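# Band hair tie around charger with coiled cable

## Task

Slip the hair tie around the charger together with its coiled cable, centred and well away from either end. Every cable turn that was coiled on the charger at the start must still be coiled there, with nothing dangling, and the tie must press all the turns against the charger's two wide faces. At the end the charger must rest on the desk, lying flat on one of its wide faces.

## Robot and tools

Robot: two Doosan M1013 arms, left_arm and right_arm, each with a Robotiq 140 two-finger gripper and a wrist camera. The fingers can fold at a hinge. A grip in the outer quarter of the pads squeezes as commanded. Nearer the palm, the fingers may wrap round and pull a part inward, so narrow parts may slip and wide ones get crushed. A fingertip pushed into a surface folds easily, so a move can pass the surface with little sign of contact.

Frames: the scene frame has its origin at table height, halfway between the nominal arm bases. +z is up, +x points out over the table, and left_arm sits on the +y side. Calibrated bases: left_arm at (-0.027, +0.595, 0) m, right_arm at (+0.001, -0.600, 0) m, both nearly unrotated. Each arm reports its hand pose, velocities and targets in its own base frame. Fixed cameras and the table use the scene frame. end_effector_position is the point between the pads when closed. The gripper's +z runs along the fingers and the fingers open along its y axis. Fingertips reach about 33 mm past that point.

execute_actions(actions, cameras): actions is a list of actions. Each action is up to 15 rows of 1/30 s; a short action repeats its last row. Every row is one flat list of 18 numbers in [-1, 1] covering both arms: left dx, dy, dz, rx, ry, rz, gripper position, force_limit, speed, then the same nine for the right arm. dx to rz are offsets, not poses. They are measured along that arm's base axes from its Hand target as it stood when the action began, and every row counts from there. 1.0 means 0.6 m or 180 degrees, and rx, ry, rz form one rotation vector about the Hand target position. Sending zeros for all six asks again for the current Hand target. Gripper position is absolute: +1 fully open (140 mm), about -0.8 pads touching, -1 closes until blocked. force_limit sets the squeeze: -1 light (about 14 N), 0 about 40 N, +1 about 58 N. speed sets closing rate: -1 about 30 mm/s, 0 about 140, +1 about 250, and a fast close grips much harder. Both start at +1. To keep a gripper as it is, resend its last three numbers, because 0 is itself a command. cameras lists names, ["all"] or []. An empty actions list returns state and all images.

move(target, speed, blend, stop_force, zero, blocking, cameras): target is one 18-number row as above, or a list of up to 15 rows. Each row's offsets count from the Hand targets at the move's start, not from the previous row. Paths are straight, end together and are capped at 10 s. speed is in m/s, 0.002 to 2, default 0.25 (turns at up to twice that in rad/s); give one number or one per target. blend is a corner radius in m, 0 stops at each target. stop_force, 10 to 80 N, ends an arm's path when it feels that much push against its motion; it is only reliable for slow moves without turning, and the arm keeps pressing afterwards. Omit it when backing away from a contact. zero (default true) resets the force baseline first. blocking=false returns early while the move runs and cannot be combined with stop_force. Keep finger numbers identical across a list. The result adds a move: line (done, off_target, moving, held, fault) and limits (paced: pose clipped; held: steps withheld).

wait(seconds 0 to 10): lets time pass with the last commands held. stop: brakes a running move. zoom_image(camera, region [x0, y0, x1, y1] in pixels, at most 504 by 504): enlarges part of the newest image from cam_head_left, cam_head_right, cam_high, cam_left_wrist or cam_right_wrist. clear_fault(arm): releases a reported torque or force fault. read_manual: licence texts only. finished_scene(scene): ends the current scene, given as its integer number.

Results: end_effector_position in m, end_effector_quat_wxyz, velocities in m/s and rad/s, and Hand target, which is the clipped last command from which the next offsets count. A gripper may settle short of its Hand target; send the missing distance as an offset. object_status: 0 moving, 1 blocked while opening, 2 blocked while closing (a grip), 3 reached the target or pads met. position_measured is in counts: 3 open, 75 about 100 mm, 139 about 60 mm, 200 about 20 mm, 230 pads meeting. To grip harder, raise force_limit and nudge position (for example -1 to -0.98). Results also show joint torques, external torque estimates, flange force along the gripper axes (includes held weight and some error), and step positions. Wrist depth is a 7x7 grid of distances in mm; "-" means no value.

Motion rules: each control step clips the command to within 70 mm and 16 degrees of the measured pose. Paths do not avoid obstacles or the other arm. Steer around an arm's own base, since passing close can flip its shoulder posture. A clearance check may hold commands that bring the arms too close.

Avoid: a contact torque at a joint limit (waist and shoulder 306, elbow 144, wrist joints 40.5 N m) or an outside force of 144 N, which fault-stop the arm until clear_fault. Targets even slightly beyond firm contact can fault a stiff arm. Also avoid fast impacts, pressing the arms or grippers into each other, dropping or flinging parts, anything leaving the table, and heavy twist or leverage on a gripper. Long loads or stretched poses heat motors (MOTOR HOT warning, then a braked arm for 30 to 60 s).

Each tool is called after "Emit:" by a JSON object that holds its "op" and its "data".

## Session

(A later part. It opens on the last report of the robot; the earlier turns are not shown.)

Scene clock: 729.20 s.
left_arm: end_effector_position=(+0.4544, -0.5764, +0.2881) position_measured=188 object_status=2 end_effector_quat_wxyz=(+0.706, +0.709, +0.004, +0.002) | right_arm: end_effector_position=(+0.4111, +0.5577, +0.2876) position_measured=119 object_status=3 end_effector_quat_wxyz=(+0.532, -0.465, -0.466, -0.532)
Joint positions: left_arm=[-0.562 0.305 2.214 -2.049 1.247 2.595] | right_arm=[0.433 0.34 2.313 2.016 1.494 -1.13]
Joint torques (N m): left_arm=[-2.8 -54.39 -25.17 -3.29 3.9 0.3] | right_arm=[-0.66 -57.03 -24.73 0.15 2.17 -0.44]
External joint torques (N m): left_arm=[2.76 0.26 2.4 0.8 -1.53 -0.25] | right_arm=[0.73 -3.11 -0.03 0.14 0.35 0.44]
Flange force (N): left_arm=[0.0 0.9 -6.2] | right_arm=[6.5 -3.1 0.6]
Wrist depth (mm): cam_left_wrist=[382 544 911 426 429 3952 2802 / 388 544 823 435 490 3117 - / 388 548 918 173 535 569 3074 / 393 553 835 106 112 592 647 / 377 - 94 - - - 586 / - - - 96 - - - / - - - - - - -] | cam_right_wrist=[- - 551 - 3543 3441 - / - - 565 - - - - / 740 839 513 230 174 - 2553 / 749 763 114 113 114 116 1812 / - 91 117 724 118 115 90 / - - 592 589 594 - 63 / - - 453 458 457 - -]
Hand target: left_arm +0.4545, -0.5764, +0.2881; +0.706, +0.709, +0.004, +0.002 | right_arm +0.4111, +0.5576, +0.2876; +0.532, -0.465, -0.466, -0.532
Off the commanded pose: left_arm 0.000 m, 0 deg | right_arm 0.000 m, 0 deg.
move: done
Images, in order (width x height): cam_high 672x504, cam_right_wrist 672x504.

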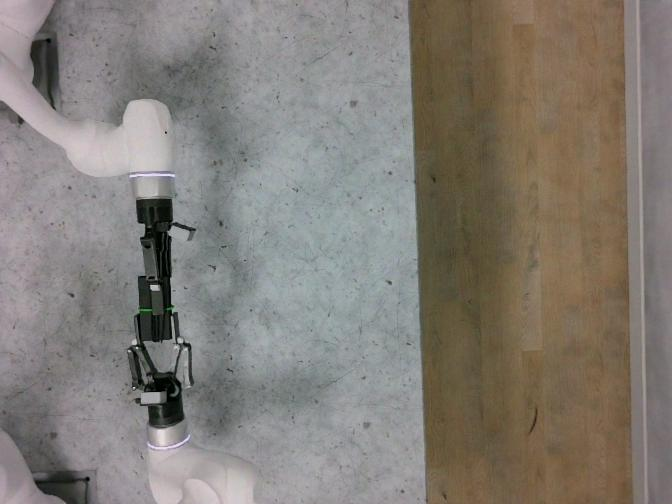

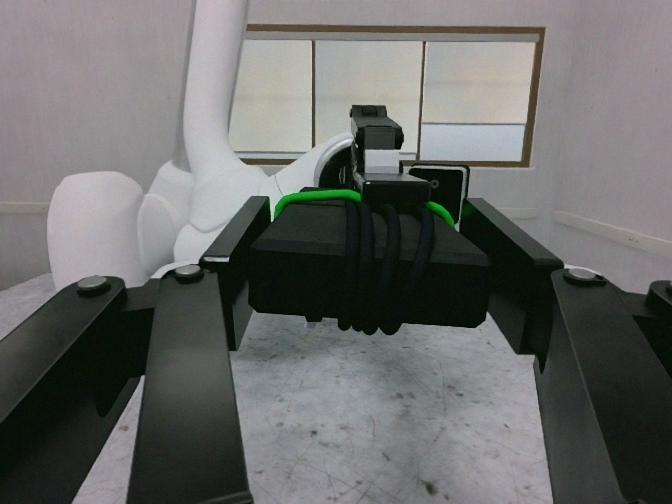

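Emit:
{"op": "move", "data": {"target": [[0,0,0,0,0,0,-1,0.5,-1,0,-0.2,-0.026,0,0,0,0.08,0,-1],[0,0,0,0,0,0,-1,0.5,-1,-0.005,-0.2,0.27,-0.542,0,0,0.08,0,-1],[0,0,0,0,0,0,-1,0.5,-1,-0.005,0.0105,0.27,-0.542,0,0,0.3,0,0]], "cameras": ["all"], "speed": 0.2}}

Emit:
{"op": "zoom_image", "data": {"camera": "cam_right_wrist", "region": [200, 0, 520, 300]}}

Scene clock: 745.27 s.
left_arm: end_effector_position=(+0.4545, -0.5764, +0.2881) position_measured=188 object_status=2 end_effector_quat_wxyz=(+0.706, +0.709, +0.004, +0.002) | right_arm: end_effector_position=(+0.4081, +0.5639, +0.4496) position_measured=91 object_status=3 end_effector_quat_wxyz=(-0.001, +0.707, +0.707, +0.000)
Joint positions: left_arm=[-0.562 0.305 2.214 -2.049 1.247 2.595] | right_arm=[0.894 0.222 1.304 0.001 1.614 0.894]
Joint torques (N m): left_arm=[-3.03 -54.43 -25.09 -3.32 3.91 0.4] | right_arm=[0.65 -62.67 -42.56 4.1 -0.5 -0.4]
External joint torques (N m): left_arm=[2.88 0.26 2.09 0.81 -1.53 -0.35] | right_arm=[-0.58 -3.51 -0.24 0.33 0.46 0.4]
Flange force (N): left_arm=[0.7 1.2 -6.1] | right_arm=[-4.4 -2.8 -1.0]
Wrist depth (mm): cam_left_wrist=[385 542 865 3117 - - - / 390 548 838 4024 - - - / 390 552 855 149 - - - / 391 555 829 106 97 3751 - / 376 - 94 99 - - - / - - - 96 - - - / - - - - - - -] | cam_right_wrist=[536 538 533 254 526 535 530 / 569 565 565 268 561 563 567 / 604 607 599 293 592 601 591 / 643 626 155 638 642 128 625 / - - 692 680 676 119 79 / - - 730 740 730 740 - / - - 797 789 781 - -]
Hand target: left_arm +0.4545, -0.5764, +0.2881; +0.706, +0.709, +0.004, +0.002 | right_arm +0.4081, +0.5639, +0.4496; -0.001, +0.707, +0.707, +0.000
Off the commanded pose: left_arm 0.000 m, 0 deg | right_arm 0.000 m, 0 deg.
move: done

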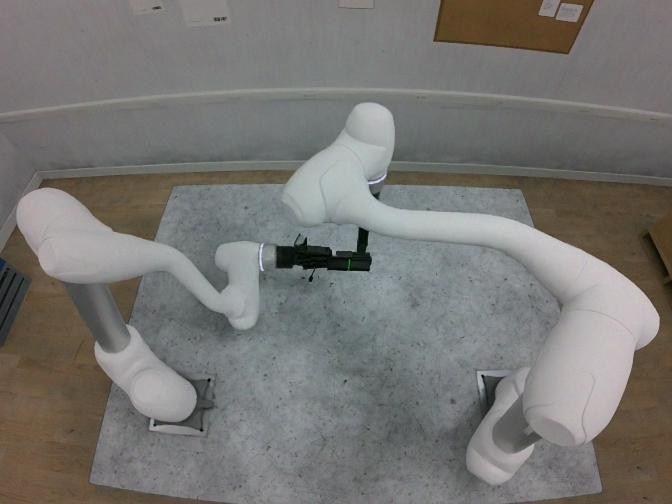

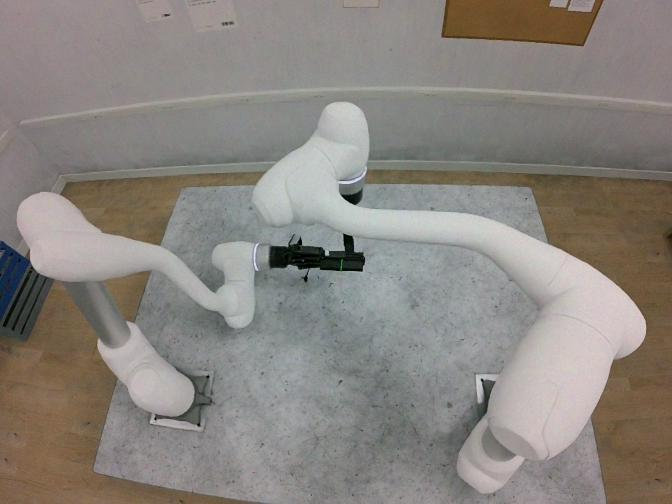

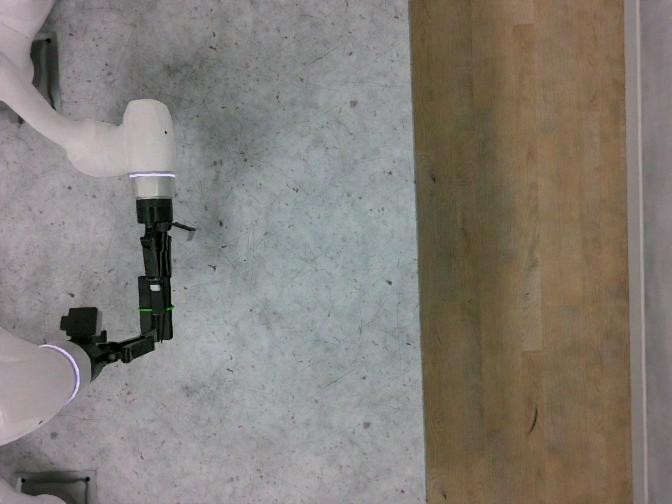

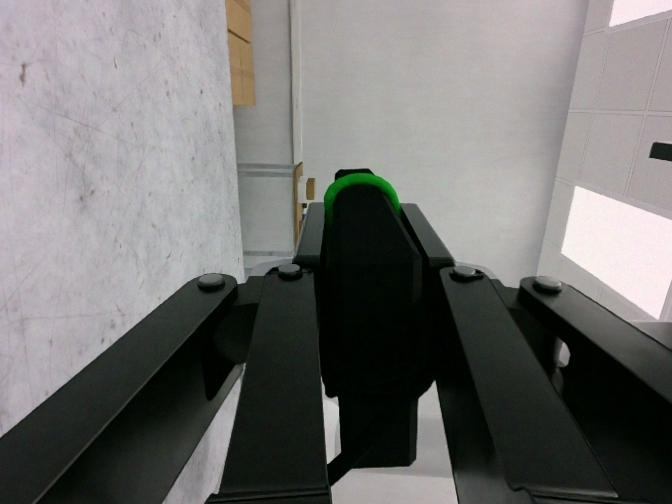

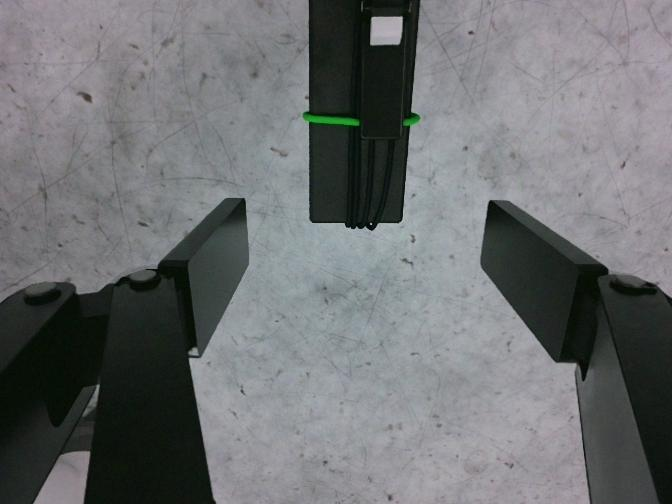

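Scaled by 1.575 from the camera's 672x504 image, which has a finer 960x720 frame.

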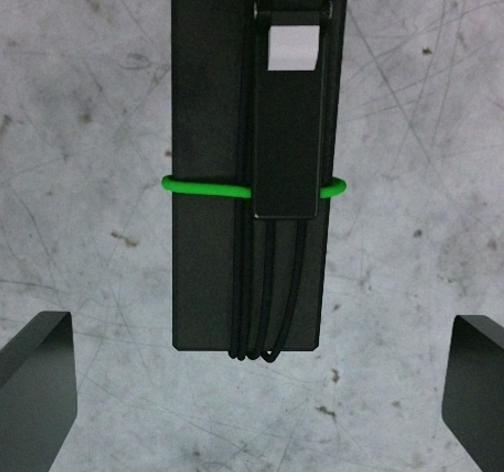

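Emit:
{"op": "move", "data": {"target": [[0,0,0,0,0,0,-1,0.5,-1,0,-0.0115,-0.16,0,0,0,0.3,0,0]], "cameras": ["cam_right_wrist"], "speed": 0.12}}

Scene clock: 752.33 s.
left_arm: end_effector_position=(+0.4545, -0.5764, +0.2881) position_measured=188 object_status=2 end_effector_quat_wxyz=(+0.706, +0.709, +0.004, +0.002) | right_arm: end_effector_position=(+0.4081, +0.5570, +0.3537) position_measured=91 object_status=3 end_effector_quat_wxyz=(-0.001, +0.707, +0.707, +0.000)
Joint positions: left_arm=[-0.562 0.305 2.214 -2.049 1.247 2.595] | right_arm=[0.888 0.219 1.48 0.001 1.442 0.887]
Joint torques (N m): left_arm=[-2.81 -54.07 -25.11 -3.33 3.95 0.3] | right_arm=[0.36 -62.19 -41.81 4.07 -0.58 -0.44]
External joint torques (N m): left_arm=[2.78 -0.24 1.85 0.79 -1.56 -0.25] | right_arm=[-0.34 -3.28 -0.66 0.33 0.54 0.44]
Flange force (N): left_arm=[0.4 2.0 -5.9] | right_arm=[-2.9 -2.3 -2.6]
Wrist depth (mm): cam_left_wrist=[388 541 2573 - - 2515 2604 / 388 545 829 - - 3751 176 / 388 541 817 2732 3255 - 175 / 393 559 845 106 97 - - / 376 - 94 - - - - / - - - - - - - / - - - - - - -] | cam_right_wrist=[450 445 446 168 164 447 442 / 469 469 470 178 173 467 469 / 504 501 499 191 197 500 495 / 533 518 154 204 210 128 523 / - - 565 568 575 118 79 / - - 612 613 610 607 - / - - 661 661 658 - -]
Hand target: left_arm +0.4545, -0.5764, +0.2881; +0.706, +0.709, +0.004, +0.002 | right_arm +0.4081, +0.5570, +0.3536; -0.001, +0.707, +0.707, +0.000
Off the commanded pose: left_arm 0.000 m, 0 deg | right_arm 0.000 m, 0 deg.
move: done
Images, in order (width x height): cam_right_wrist 672x504.

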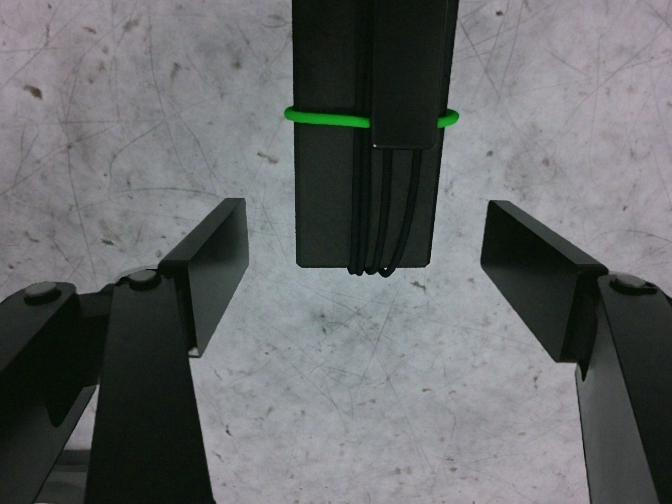

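Emit:
{"op": "move", "data": {"target": [[0,0,0,0,0,0,-1,0.5,-1,0,0,-0.071,0,0,0,0.3,0,0],[0,0,0,0,0,0,-1,0.5,-1,0,0,-0.071,0,0,0,-1,0,-1]], "cameras": ["cam_right_wrist","cam_left_wrist","cam_head_left"], "speed": 0.05}}

Emit:
{"op": "zoom_image", "data": {"camera": "cam_left_wrist", "region": [180, 100, 580, 504]}}

Scene clock: 761.33 s.
left_arm: end_effector_position=(+0.4545, -0.5764, +0.2881) position_measured=188 object_status=2 end_effector_quat_wxyz=(+0.706, +0.709, +0.004, +0.002) | right_arm: end_effector_position=(+0.4082, +0.5570, +0.3110) position_measured=134 object_status=0 end_effector_quat_wxyz=(-0.001, +0.707, +0.707, +0.000)
Joint positions: left_arm=[-0.562 0.305 2.214 -2.049 1.247 2.595] | right_arm=[0.888 0.231 1.543 0.002 1.367 0.887]
Joint torques (N m): left_arm=[0.18 -58.62 -33.83 -7.08 4.97 0.42] | right_arm=[7.64 -57.23 -36.54 7.24 0.23 -0.77]
External joint torques (N m): left_arm=[-0.31 4.49 10.97 4.58 -2.59 -0.38] | right_arm=[-7.75 -8.65 -5.34 -2.92 -0.28 0.77]
Flange force (N): left_arm=[-8.7 -6.6 -10.5] | right_arm=[-8.9 6.0 -9.9]
Wrist depth (mm): cam_left_wrist=[384 545 889 - - - - / 390 546 922 - - 179 2049 / 392 549 930 155 179 180 181 / 389 552 838 107 98 - 201 / 376 - 94 - - - 198 / - - - - - - - / - - - - - - -] | cam_right_wrist=[407 410 404 131 122 406 402 / 433 428 434 137 130 430 426 / 454 459 450 148 149 453 452 / 487 480 118 158 156 125 477 / - 92 113 518 516 90 90 / - - 550 556 555 - 63 / - - 601 598 601 - -]
Hand target: left_arm +0.4545, -0.5764, +0.2881; +0.706, +0.709, +0.004, +0.002 | right_arm +0.4081, +0.5570, +0.3110; -0.001, +0.707, +0.707, +0.000
Off the commanded pose: left_arm 0.000 m, 0 deg | right_arm 0.000 m, 0 deg.
move: done
Images, in order (width x height): cam_head_left 672x504, cam_left_wrist 672x504, cam_right_wrist 672x504.

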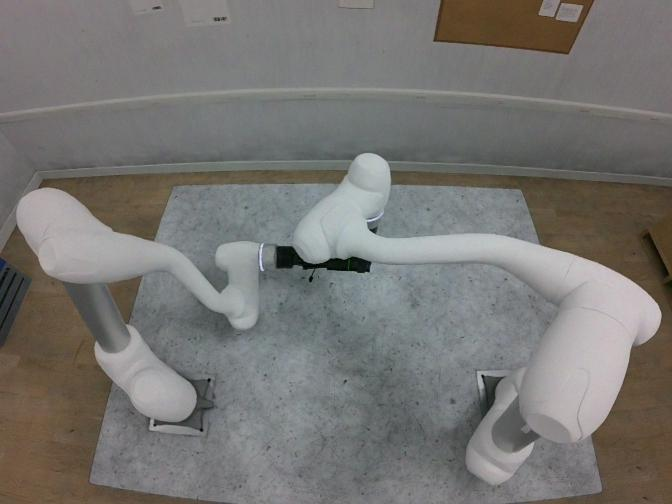

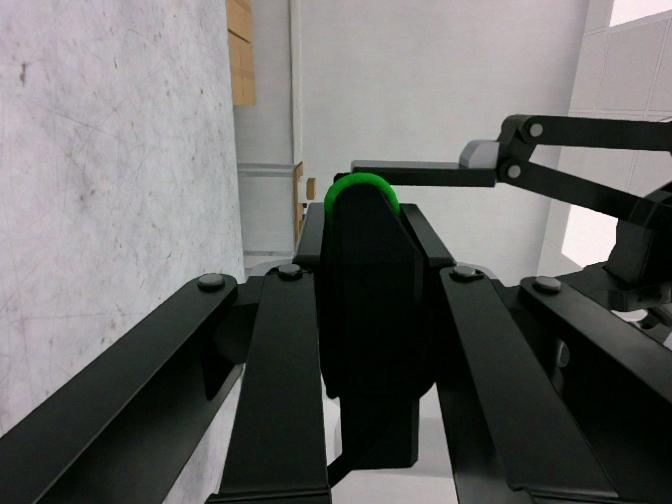

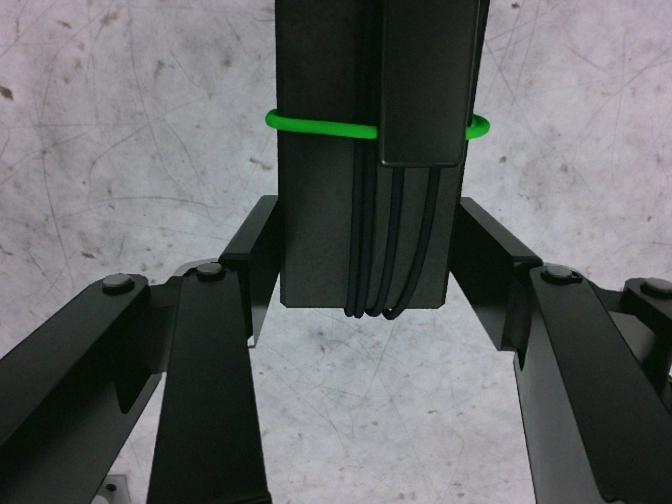

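Scaled by 1.248 from the camera's 672x504 image, which has a finer 960x720 frame.

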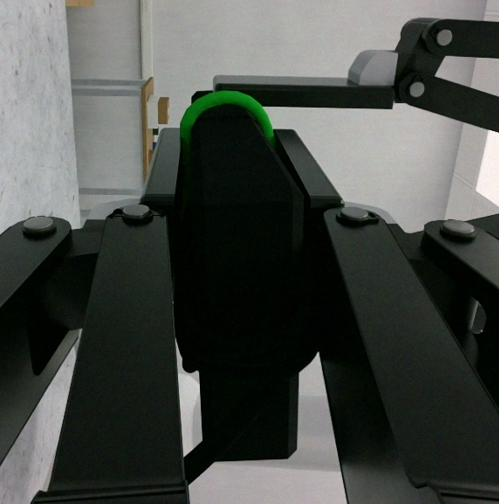

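Emit:
{"op": "move", "data": {"target": [[0,0,0,0,0,0,0,-0.5,-1,0,0,0,0,0,0,-1,0,-1],[0,0.25,0,0,0,0,0,-0.5,-1,0,0,0,0,0,0,-1,0,-1]], "cameras": ["cam_right_wrist","cam_left_wrist","cam_high"], "speed": 0.08}}

Emit:
{"op": "zoom_image", "data": {"camera": "cam_right_wrist", "region": [200, 0, 520, 330]}}

Emit:
{"op": "zoom_image", "data": {"camera": "cam_left_wrist", "region": [180, 50, 580, 404]}}

Scene clock: 772.03 s.
left_arm: end_effector_position=(+0.4544, -0.4264, +0.2881) position_measured=129 object_status=3 end_effector_quat_wxyz=(+0.706, +0.709, +0.004, +0.002) | right_arm: end_effector_position=(+0.4081, +0.5570, +0.3110) position_measured=134 object_status=2 end_effector_quat_wxyz=(-0.001, +0.707, +0.707, +0.000)
Joint positions: left_arm=[-0.28 0.243 2.309 -1.81 1.408 2.568] | right_arm=[0.888 0.231 1.543 0.002 1.367 0.887]
Joint torques (N m): left_arm=[-2.28 -44.21 -21.07 -2.25 2.81 0.39] | right_arm=[0.46 -65.38 -43.76 4.09 -0.68 -0.45]
External joint torques (N m): left_arm=[2.22 -1.58 0.25 0.2 -0.47 -0.34] | right_arm=[-0.41 -0.82 1.73 0.26 0.63 0.45]
Flange force (N): left_arm=[-0.7 3.8 -5.0] | right_arm=[-3.6 -2.7 1.1]
Wrist depth (mm): cam_left_wrist=[387 542 900 - - - - / 388 548 1015 3458 - - - / 391 555 911 - - 325 306 / 396 520 133 979 162 337 355 / - - 871 878 - 84 - / - - 865 829 817 - - / - - - - - - -] | cam_right_wrist=[409 410 404 131 133 404 404 / 431 430 429 137 140 429 427 / 457 457 450 148 149 456 452 / 485 483 130 157 158 125 478 / - 92 113 514 515 89 90 / - - 551 555 560 - 63 / - - 601 592 595 - -]
Hand target: left_arm +0.4545, -0.4264, +0.2881; +0.706, +0.709, +0.004, +0.002 | right_arm +0.4081, +0.5570, +0.3110; -0.001, +0.707, +0.707, +0.000
Off the commanded pose: left_arm 0.000 m, 0 deg | right_arm 0.000 m, 0 deg.
move: done
Images, in order (width x height): cam_high 672x504, cam_left_wrist 672x504, cam_right_wrist 672x504.

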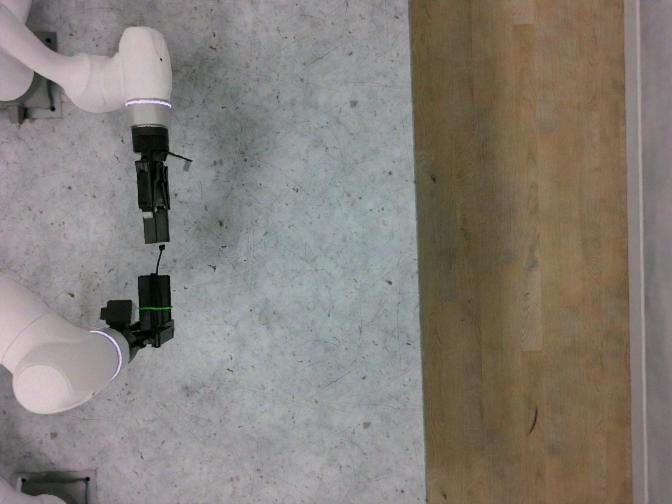

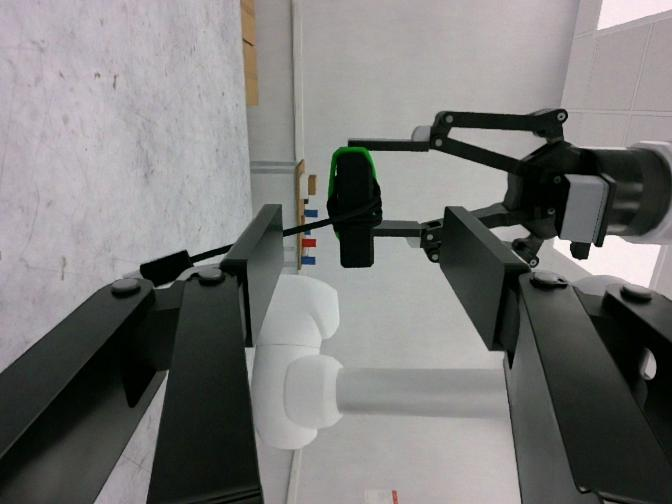

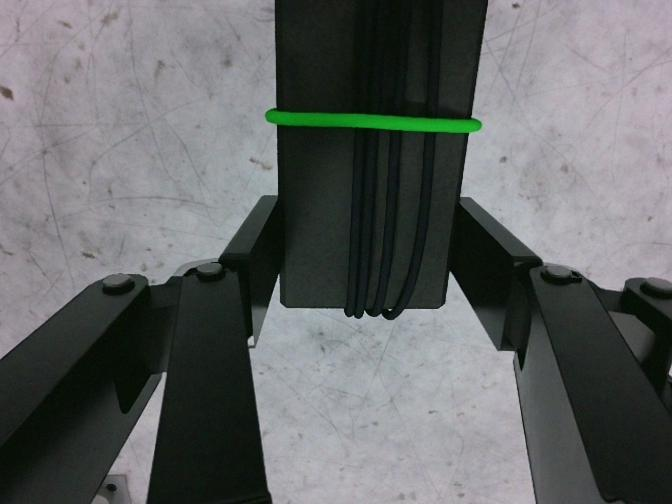

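Scaled by 1.527 from the camera's 672x504 image, which has a finer 960x720 frame.

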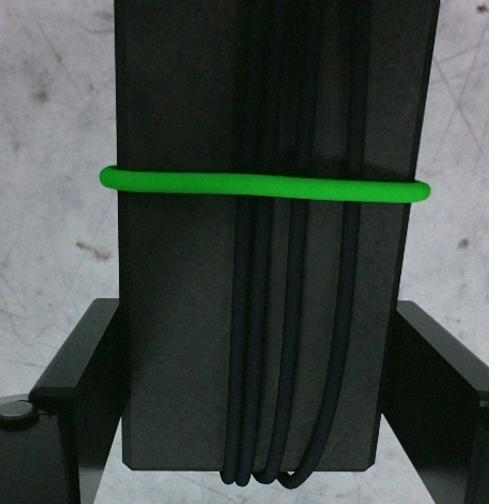

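Scaled by 1.260 from the camera's 672x504 image, which has a finer 960x720 frame.

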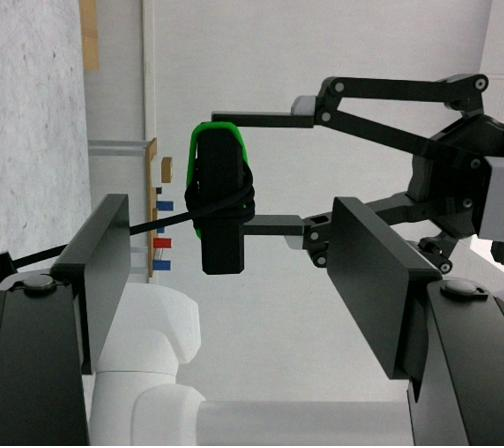

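Emit:
{"op": "move", "data": {"target": [0,0.15,0,0,0,0,0,-0.5,-1,0,0,-0.38,0,0,0,-1,0,-1], "speed": 0.15}}

Emit:
{"op": "move", "data": {"target": [0,0,0,0,0,0,0,-0.5,-1,0,0,-0.1,0,0,0,-1,0,-1], "cameras": ["cam_right_wrist","cam_head_left","cam_left_wrist"], "speed": 0.012, "stop_force": 10}}

Scene clock: 780.17 s.
left_arm: end_effector_position=(+0.4544, -0.3364, +0.2881) position_measured=129 object_status=3 end_effector_quat_wxyz=(+0.706, +0.709, +0.004, +0.002) | right_arm: end_effector_position=(+0.4081, +0.5570, +0.0831) position_measured=134 object_status=2 end_effector_quat_wxyz=(-0.001, +0.707, +0.707, +0.000)
Joint positions: left_arm=[-0.085 0.231 2.326 -1.646 1.516 2.557] | right_arm=[0.888 0.375 1.793 0.002 0.973 0.887]
Joint torques (N m): left_arm=[-2.35 -41.98 -20.21 -1.97 2.76 0.32] | right_arm=[0.5 -73.35 -37.25 3.42 -0.69 -0.46]
External joint torques (N m): left_arm=[2.33 -1.74 0.23 0.27 -0.44 -0.27] | right_arm=[-0.63 -0.79 1.78 0.25 0.64 0.46]
Flange force (N): left_arm=[-1.9 3.8 -5.2] | right_arm=[-3.6 -2.4 -0.4]
Wrist depth (mm): cam_left_wrist=[382 542 918 3628 3208 - - / 392 520 829 - - 397 - / 354 673 426 399 379 374 2088 / 374 556 133 1054 143 352 2487 / - - 950 979 360 84 - / - - 930 802 - - - / - - - - - - -] | cam_right_wrist=[198 198 196 131 134 196 196 / 209 208 206 137 140 207 207 / 222 221 220 148 149 219 219 / 235 232 134 158 157 124 230 / - 92 113 249 250 90 90 / - - 268 268 266 - 63 / - - 288 288 287 - -]
Hand target: left_arm +0.4545, -0.3364, +0.2881; +0.706, +0.709, +0.004, +0.002 | right_arm +0.4081, +0.5570, +0.0830; -0.001, +0.707, +0.707, +0.000
Off the commanded pose: left_arm 0.000 m, 0 deg | right_arm 0.000 m, 0 deg.
move: done

Scene clock: 784.33 s.
left_arm: end_effector_position=(+0.4545, -0.3364, +0.2881) position_measured=129 object_status=3 end_effector_quat_wxyz=(+0.706, +0.709, +0.004, +0.002) | right_arm: end_effector_position=(+0.4082, +0.5571, +0.0404) position_measured=134 object_status=2 end_effector_quat_wxyz=(-0.001, +0.707, +0.707, +0.000)
Joint positions: left_arm=[-0.085 0.231 2.326 -1.646 1.516 2.557] | right_arm=[0.888 0.416 1.823 0.002 0.901 0.887]
Joint torques (N m): left_arm=[-2.79 -41.94 -20.27 -1.94 2.81 0.33] | right_arm=[1.65 -64.23 -28.65 3.47 -0.73 -0.47]
External joint torques (N m): left_arm=[2.84 -1.84 0.42 0.25 -0.49 -0.28] | right_arm=[-1.74 -12.19 -4.98 0 0.68 0.47]
Flange force (N): left_arm=[-2.3 3.9 -6.2] | right_arm=[-5.3 -1.6 -17.0]
Wrist depth (mm): cam_left_wrist=[385 544 1015 - - - - / 388 480 826 2766 380 - - / - 553 416 390 368 386 - / 393 518 134 1049 346 726 2912 / - - 946 1001 331 84 - / - - - 903 331 - - / - - - - - - -] | cam_right_wrist=[159 158 158 129 132 157 157 / 167 167 167 135 139 166 166 / 177 177 176 148 150 175 175 / 186 186 134 158 156 125 185 / - 92 113 200 200 90 90 / - - 215 215 214 - 63 / - - - 231 231 - -]
Hand target: left_arm +0.4545, -0.3364, +0.2881; +0.706, +0.709, +0.004, +0.002 | right_arm +0.4082, +0.5571, +0.0404; -0.001, +0.707, +0.707, +0.000 (not the last commanded pose)
Off the commanded pose: left_arm 0.000 m, 0 deg | right_arm 0.017 m, 0 deg.
move: contact (right_arm)
Images, in order (width x height): cam_head_left 672x504, cam_left_wrist 672x504, cam_right_wrist 672x504.

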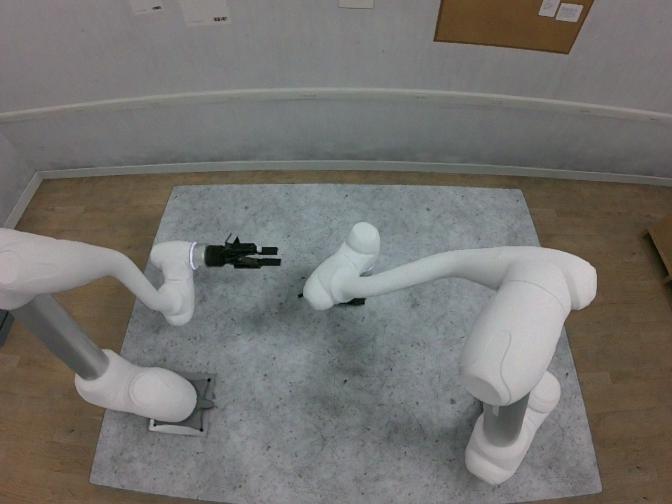

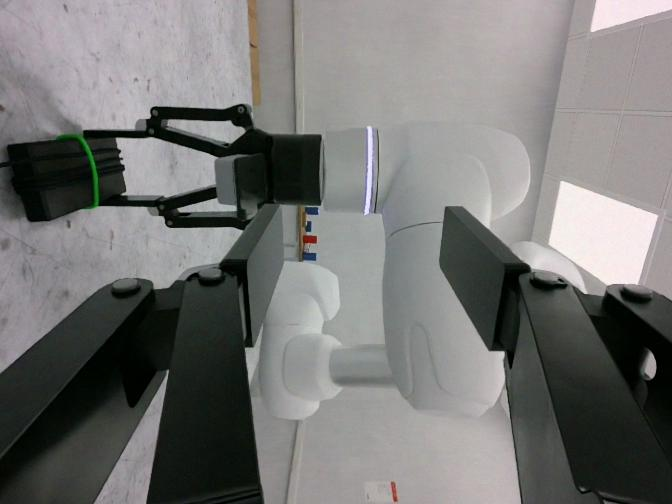

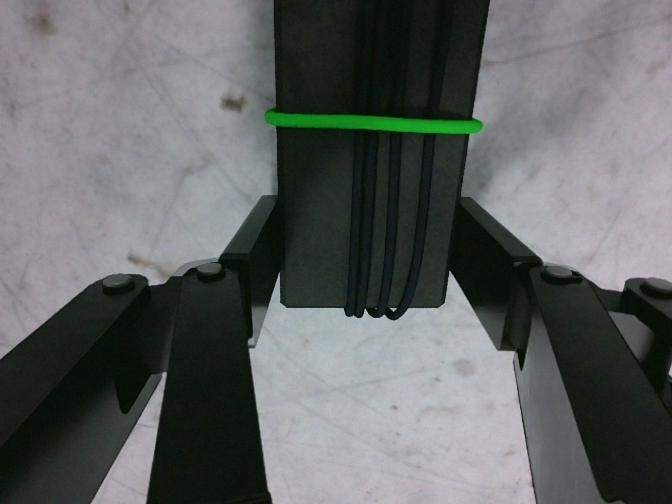

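Emit:
{"op": "move", "data": {"target": [[0,0,0,0,0,0,0,-0.5,-1,0,0,0,0,0,0,0.3,-1,-1],[0,0,0,0,0,0,0,-0.5,-1,0,0,0.25,0,0,0,0.3,-1,-1]], "cameras": ["cam_right_wrist","cam_left_wrist"], "speed": 0.1}}

Emit:
{"op": "zoom_image", "data": {"camera": "cam_left_wrist", "region": [0, 80, 240, 260]}}

Emit:
{"op": "zoom_image", "data": {"camera": "cam_right_wrist", "region": [220, 0, 500, 260]}}

Scene clock: 792.33 s.
left_arm: end_effector_position=(+0.4545, -0.3364, +0.2881) position_measured=129 object_status=3 end_effector_quat_wxyz=(+0.706, +0.709, +0.004, +0.002) | right_arm: end_effector_position=(+0.4082, +0.5571, +0.1904) position_measured=91 object_status=3 end_effector_quat_wxyz=(-0.001, +0.707, +0.707, +0.000)
Joint positions: left_arm=[-0.085 0.231 2.326 -1.646 1.516 2.557] | right_arm=[0.888 0.29 1.693 0.002 1.158 0.887]
Joint torques (N m): left_arm=[-3.18 -41.94 -20.25 -1.97 2.82 0.4] | right_arm=[0.59 -65.77 -38.94 3.77 -0.59 -0.43]
External joint torques (N m): left_arm=[3.27 -1.82 0.57 0.29 -0.5 -0.35] | right_arm=[-0.6 -3.54 -0.29 0.29 0.55 0.43]
Flange force (N): left_arm=[-2.4 4.0 -7.2] | right_arm=[-3.7 -2.4 -3.6]
Wrist depth (mm): cam_left_wrist=[382 542 1020 2515 3032 3353 2951 / 388 548 845 378 3570 3816 - / 350 593 832 422 398 378 366 / 390 521 133 452 144 362 342 / - - 962 971 - 84 - / - - 938 962 - - - / - - - 2544 - - -] | cam_right_wrist=[296 295 295 272 292 292 292 / 314 313 312 288 307 310 309 / 333 332 330 300 328 328 328 / 353 345 155 349 351 127 345 / - - 376 374 375 118 79 / - - 402 401 401 398 - / - - 436 434 432 432 -]
Hand target: left_arm +0.4545, -0.3364, +0.2881; +0.706, +0.709, +0.004, +0.002 | right_arm +0.4082, +0.5571, +0.1904; -0.001, +0.707, +0.707, +0.000
Off the commanded pose: left_arm 0.000 m, 0 deg | right_arm 0.000 m, 0 deg.
move: done
Images, in order (width x height): cam_left_wrist 672x504, cam_right_wrist 672x504.

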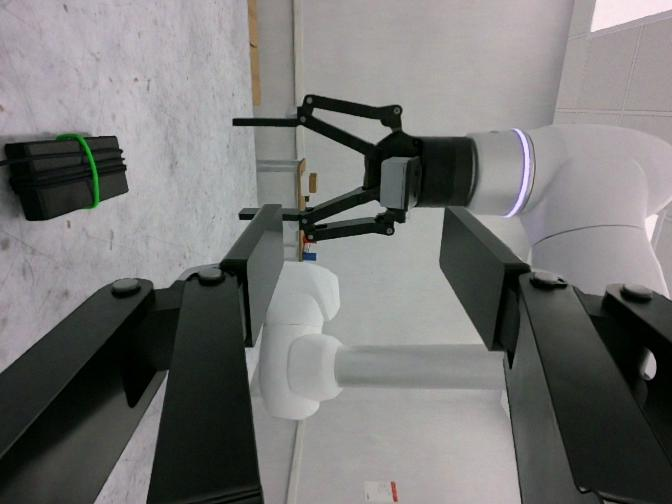

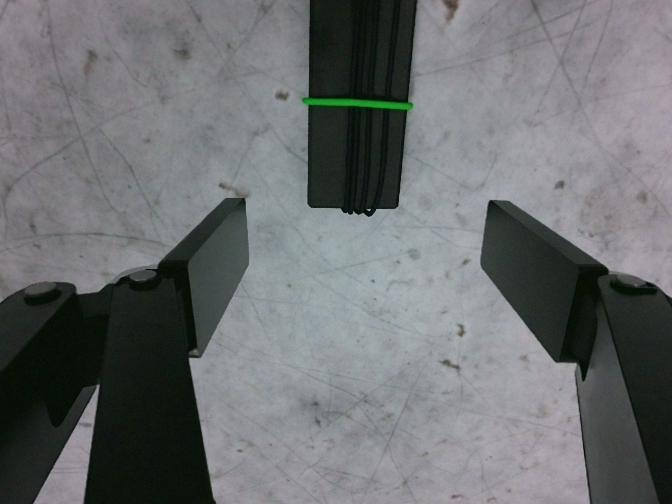

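Scaled by 2.100 from the camera's 672x504 image, which has a finer 960x720 frame.

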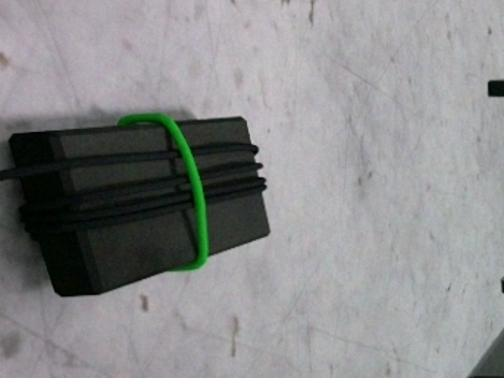

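Scaled by 1.800 from the camera's 672x504 image, which has a finer 960x720 frame.

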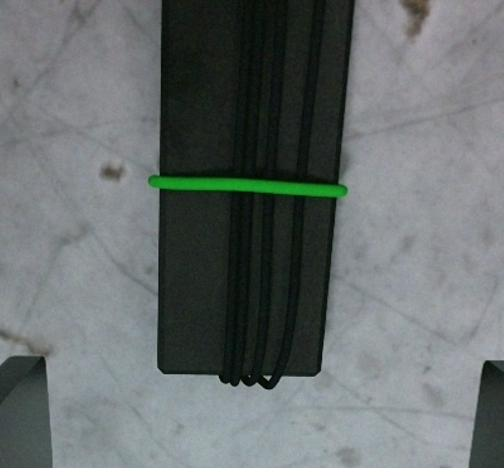

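Done, flat and square.

Emit:
{"op": "finished_scene", "data": {"scene": 1}}

The scene is finished: the task was done.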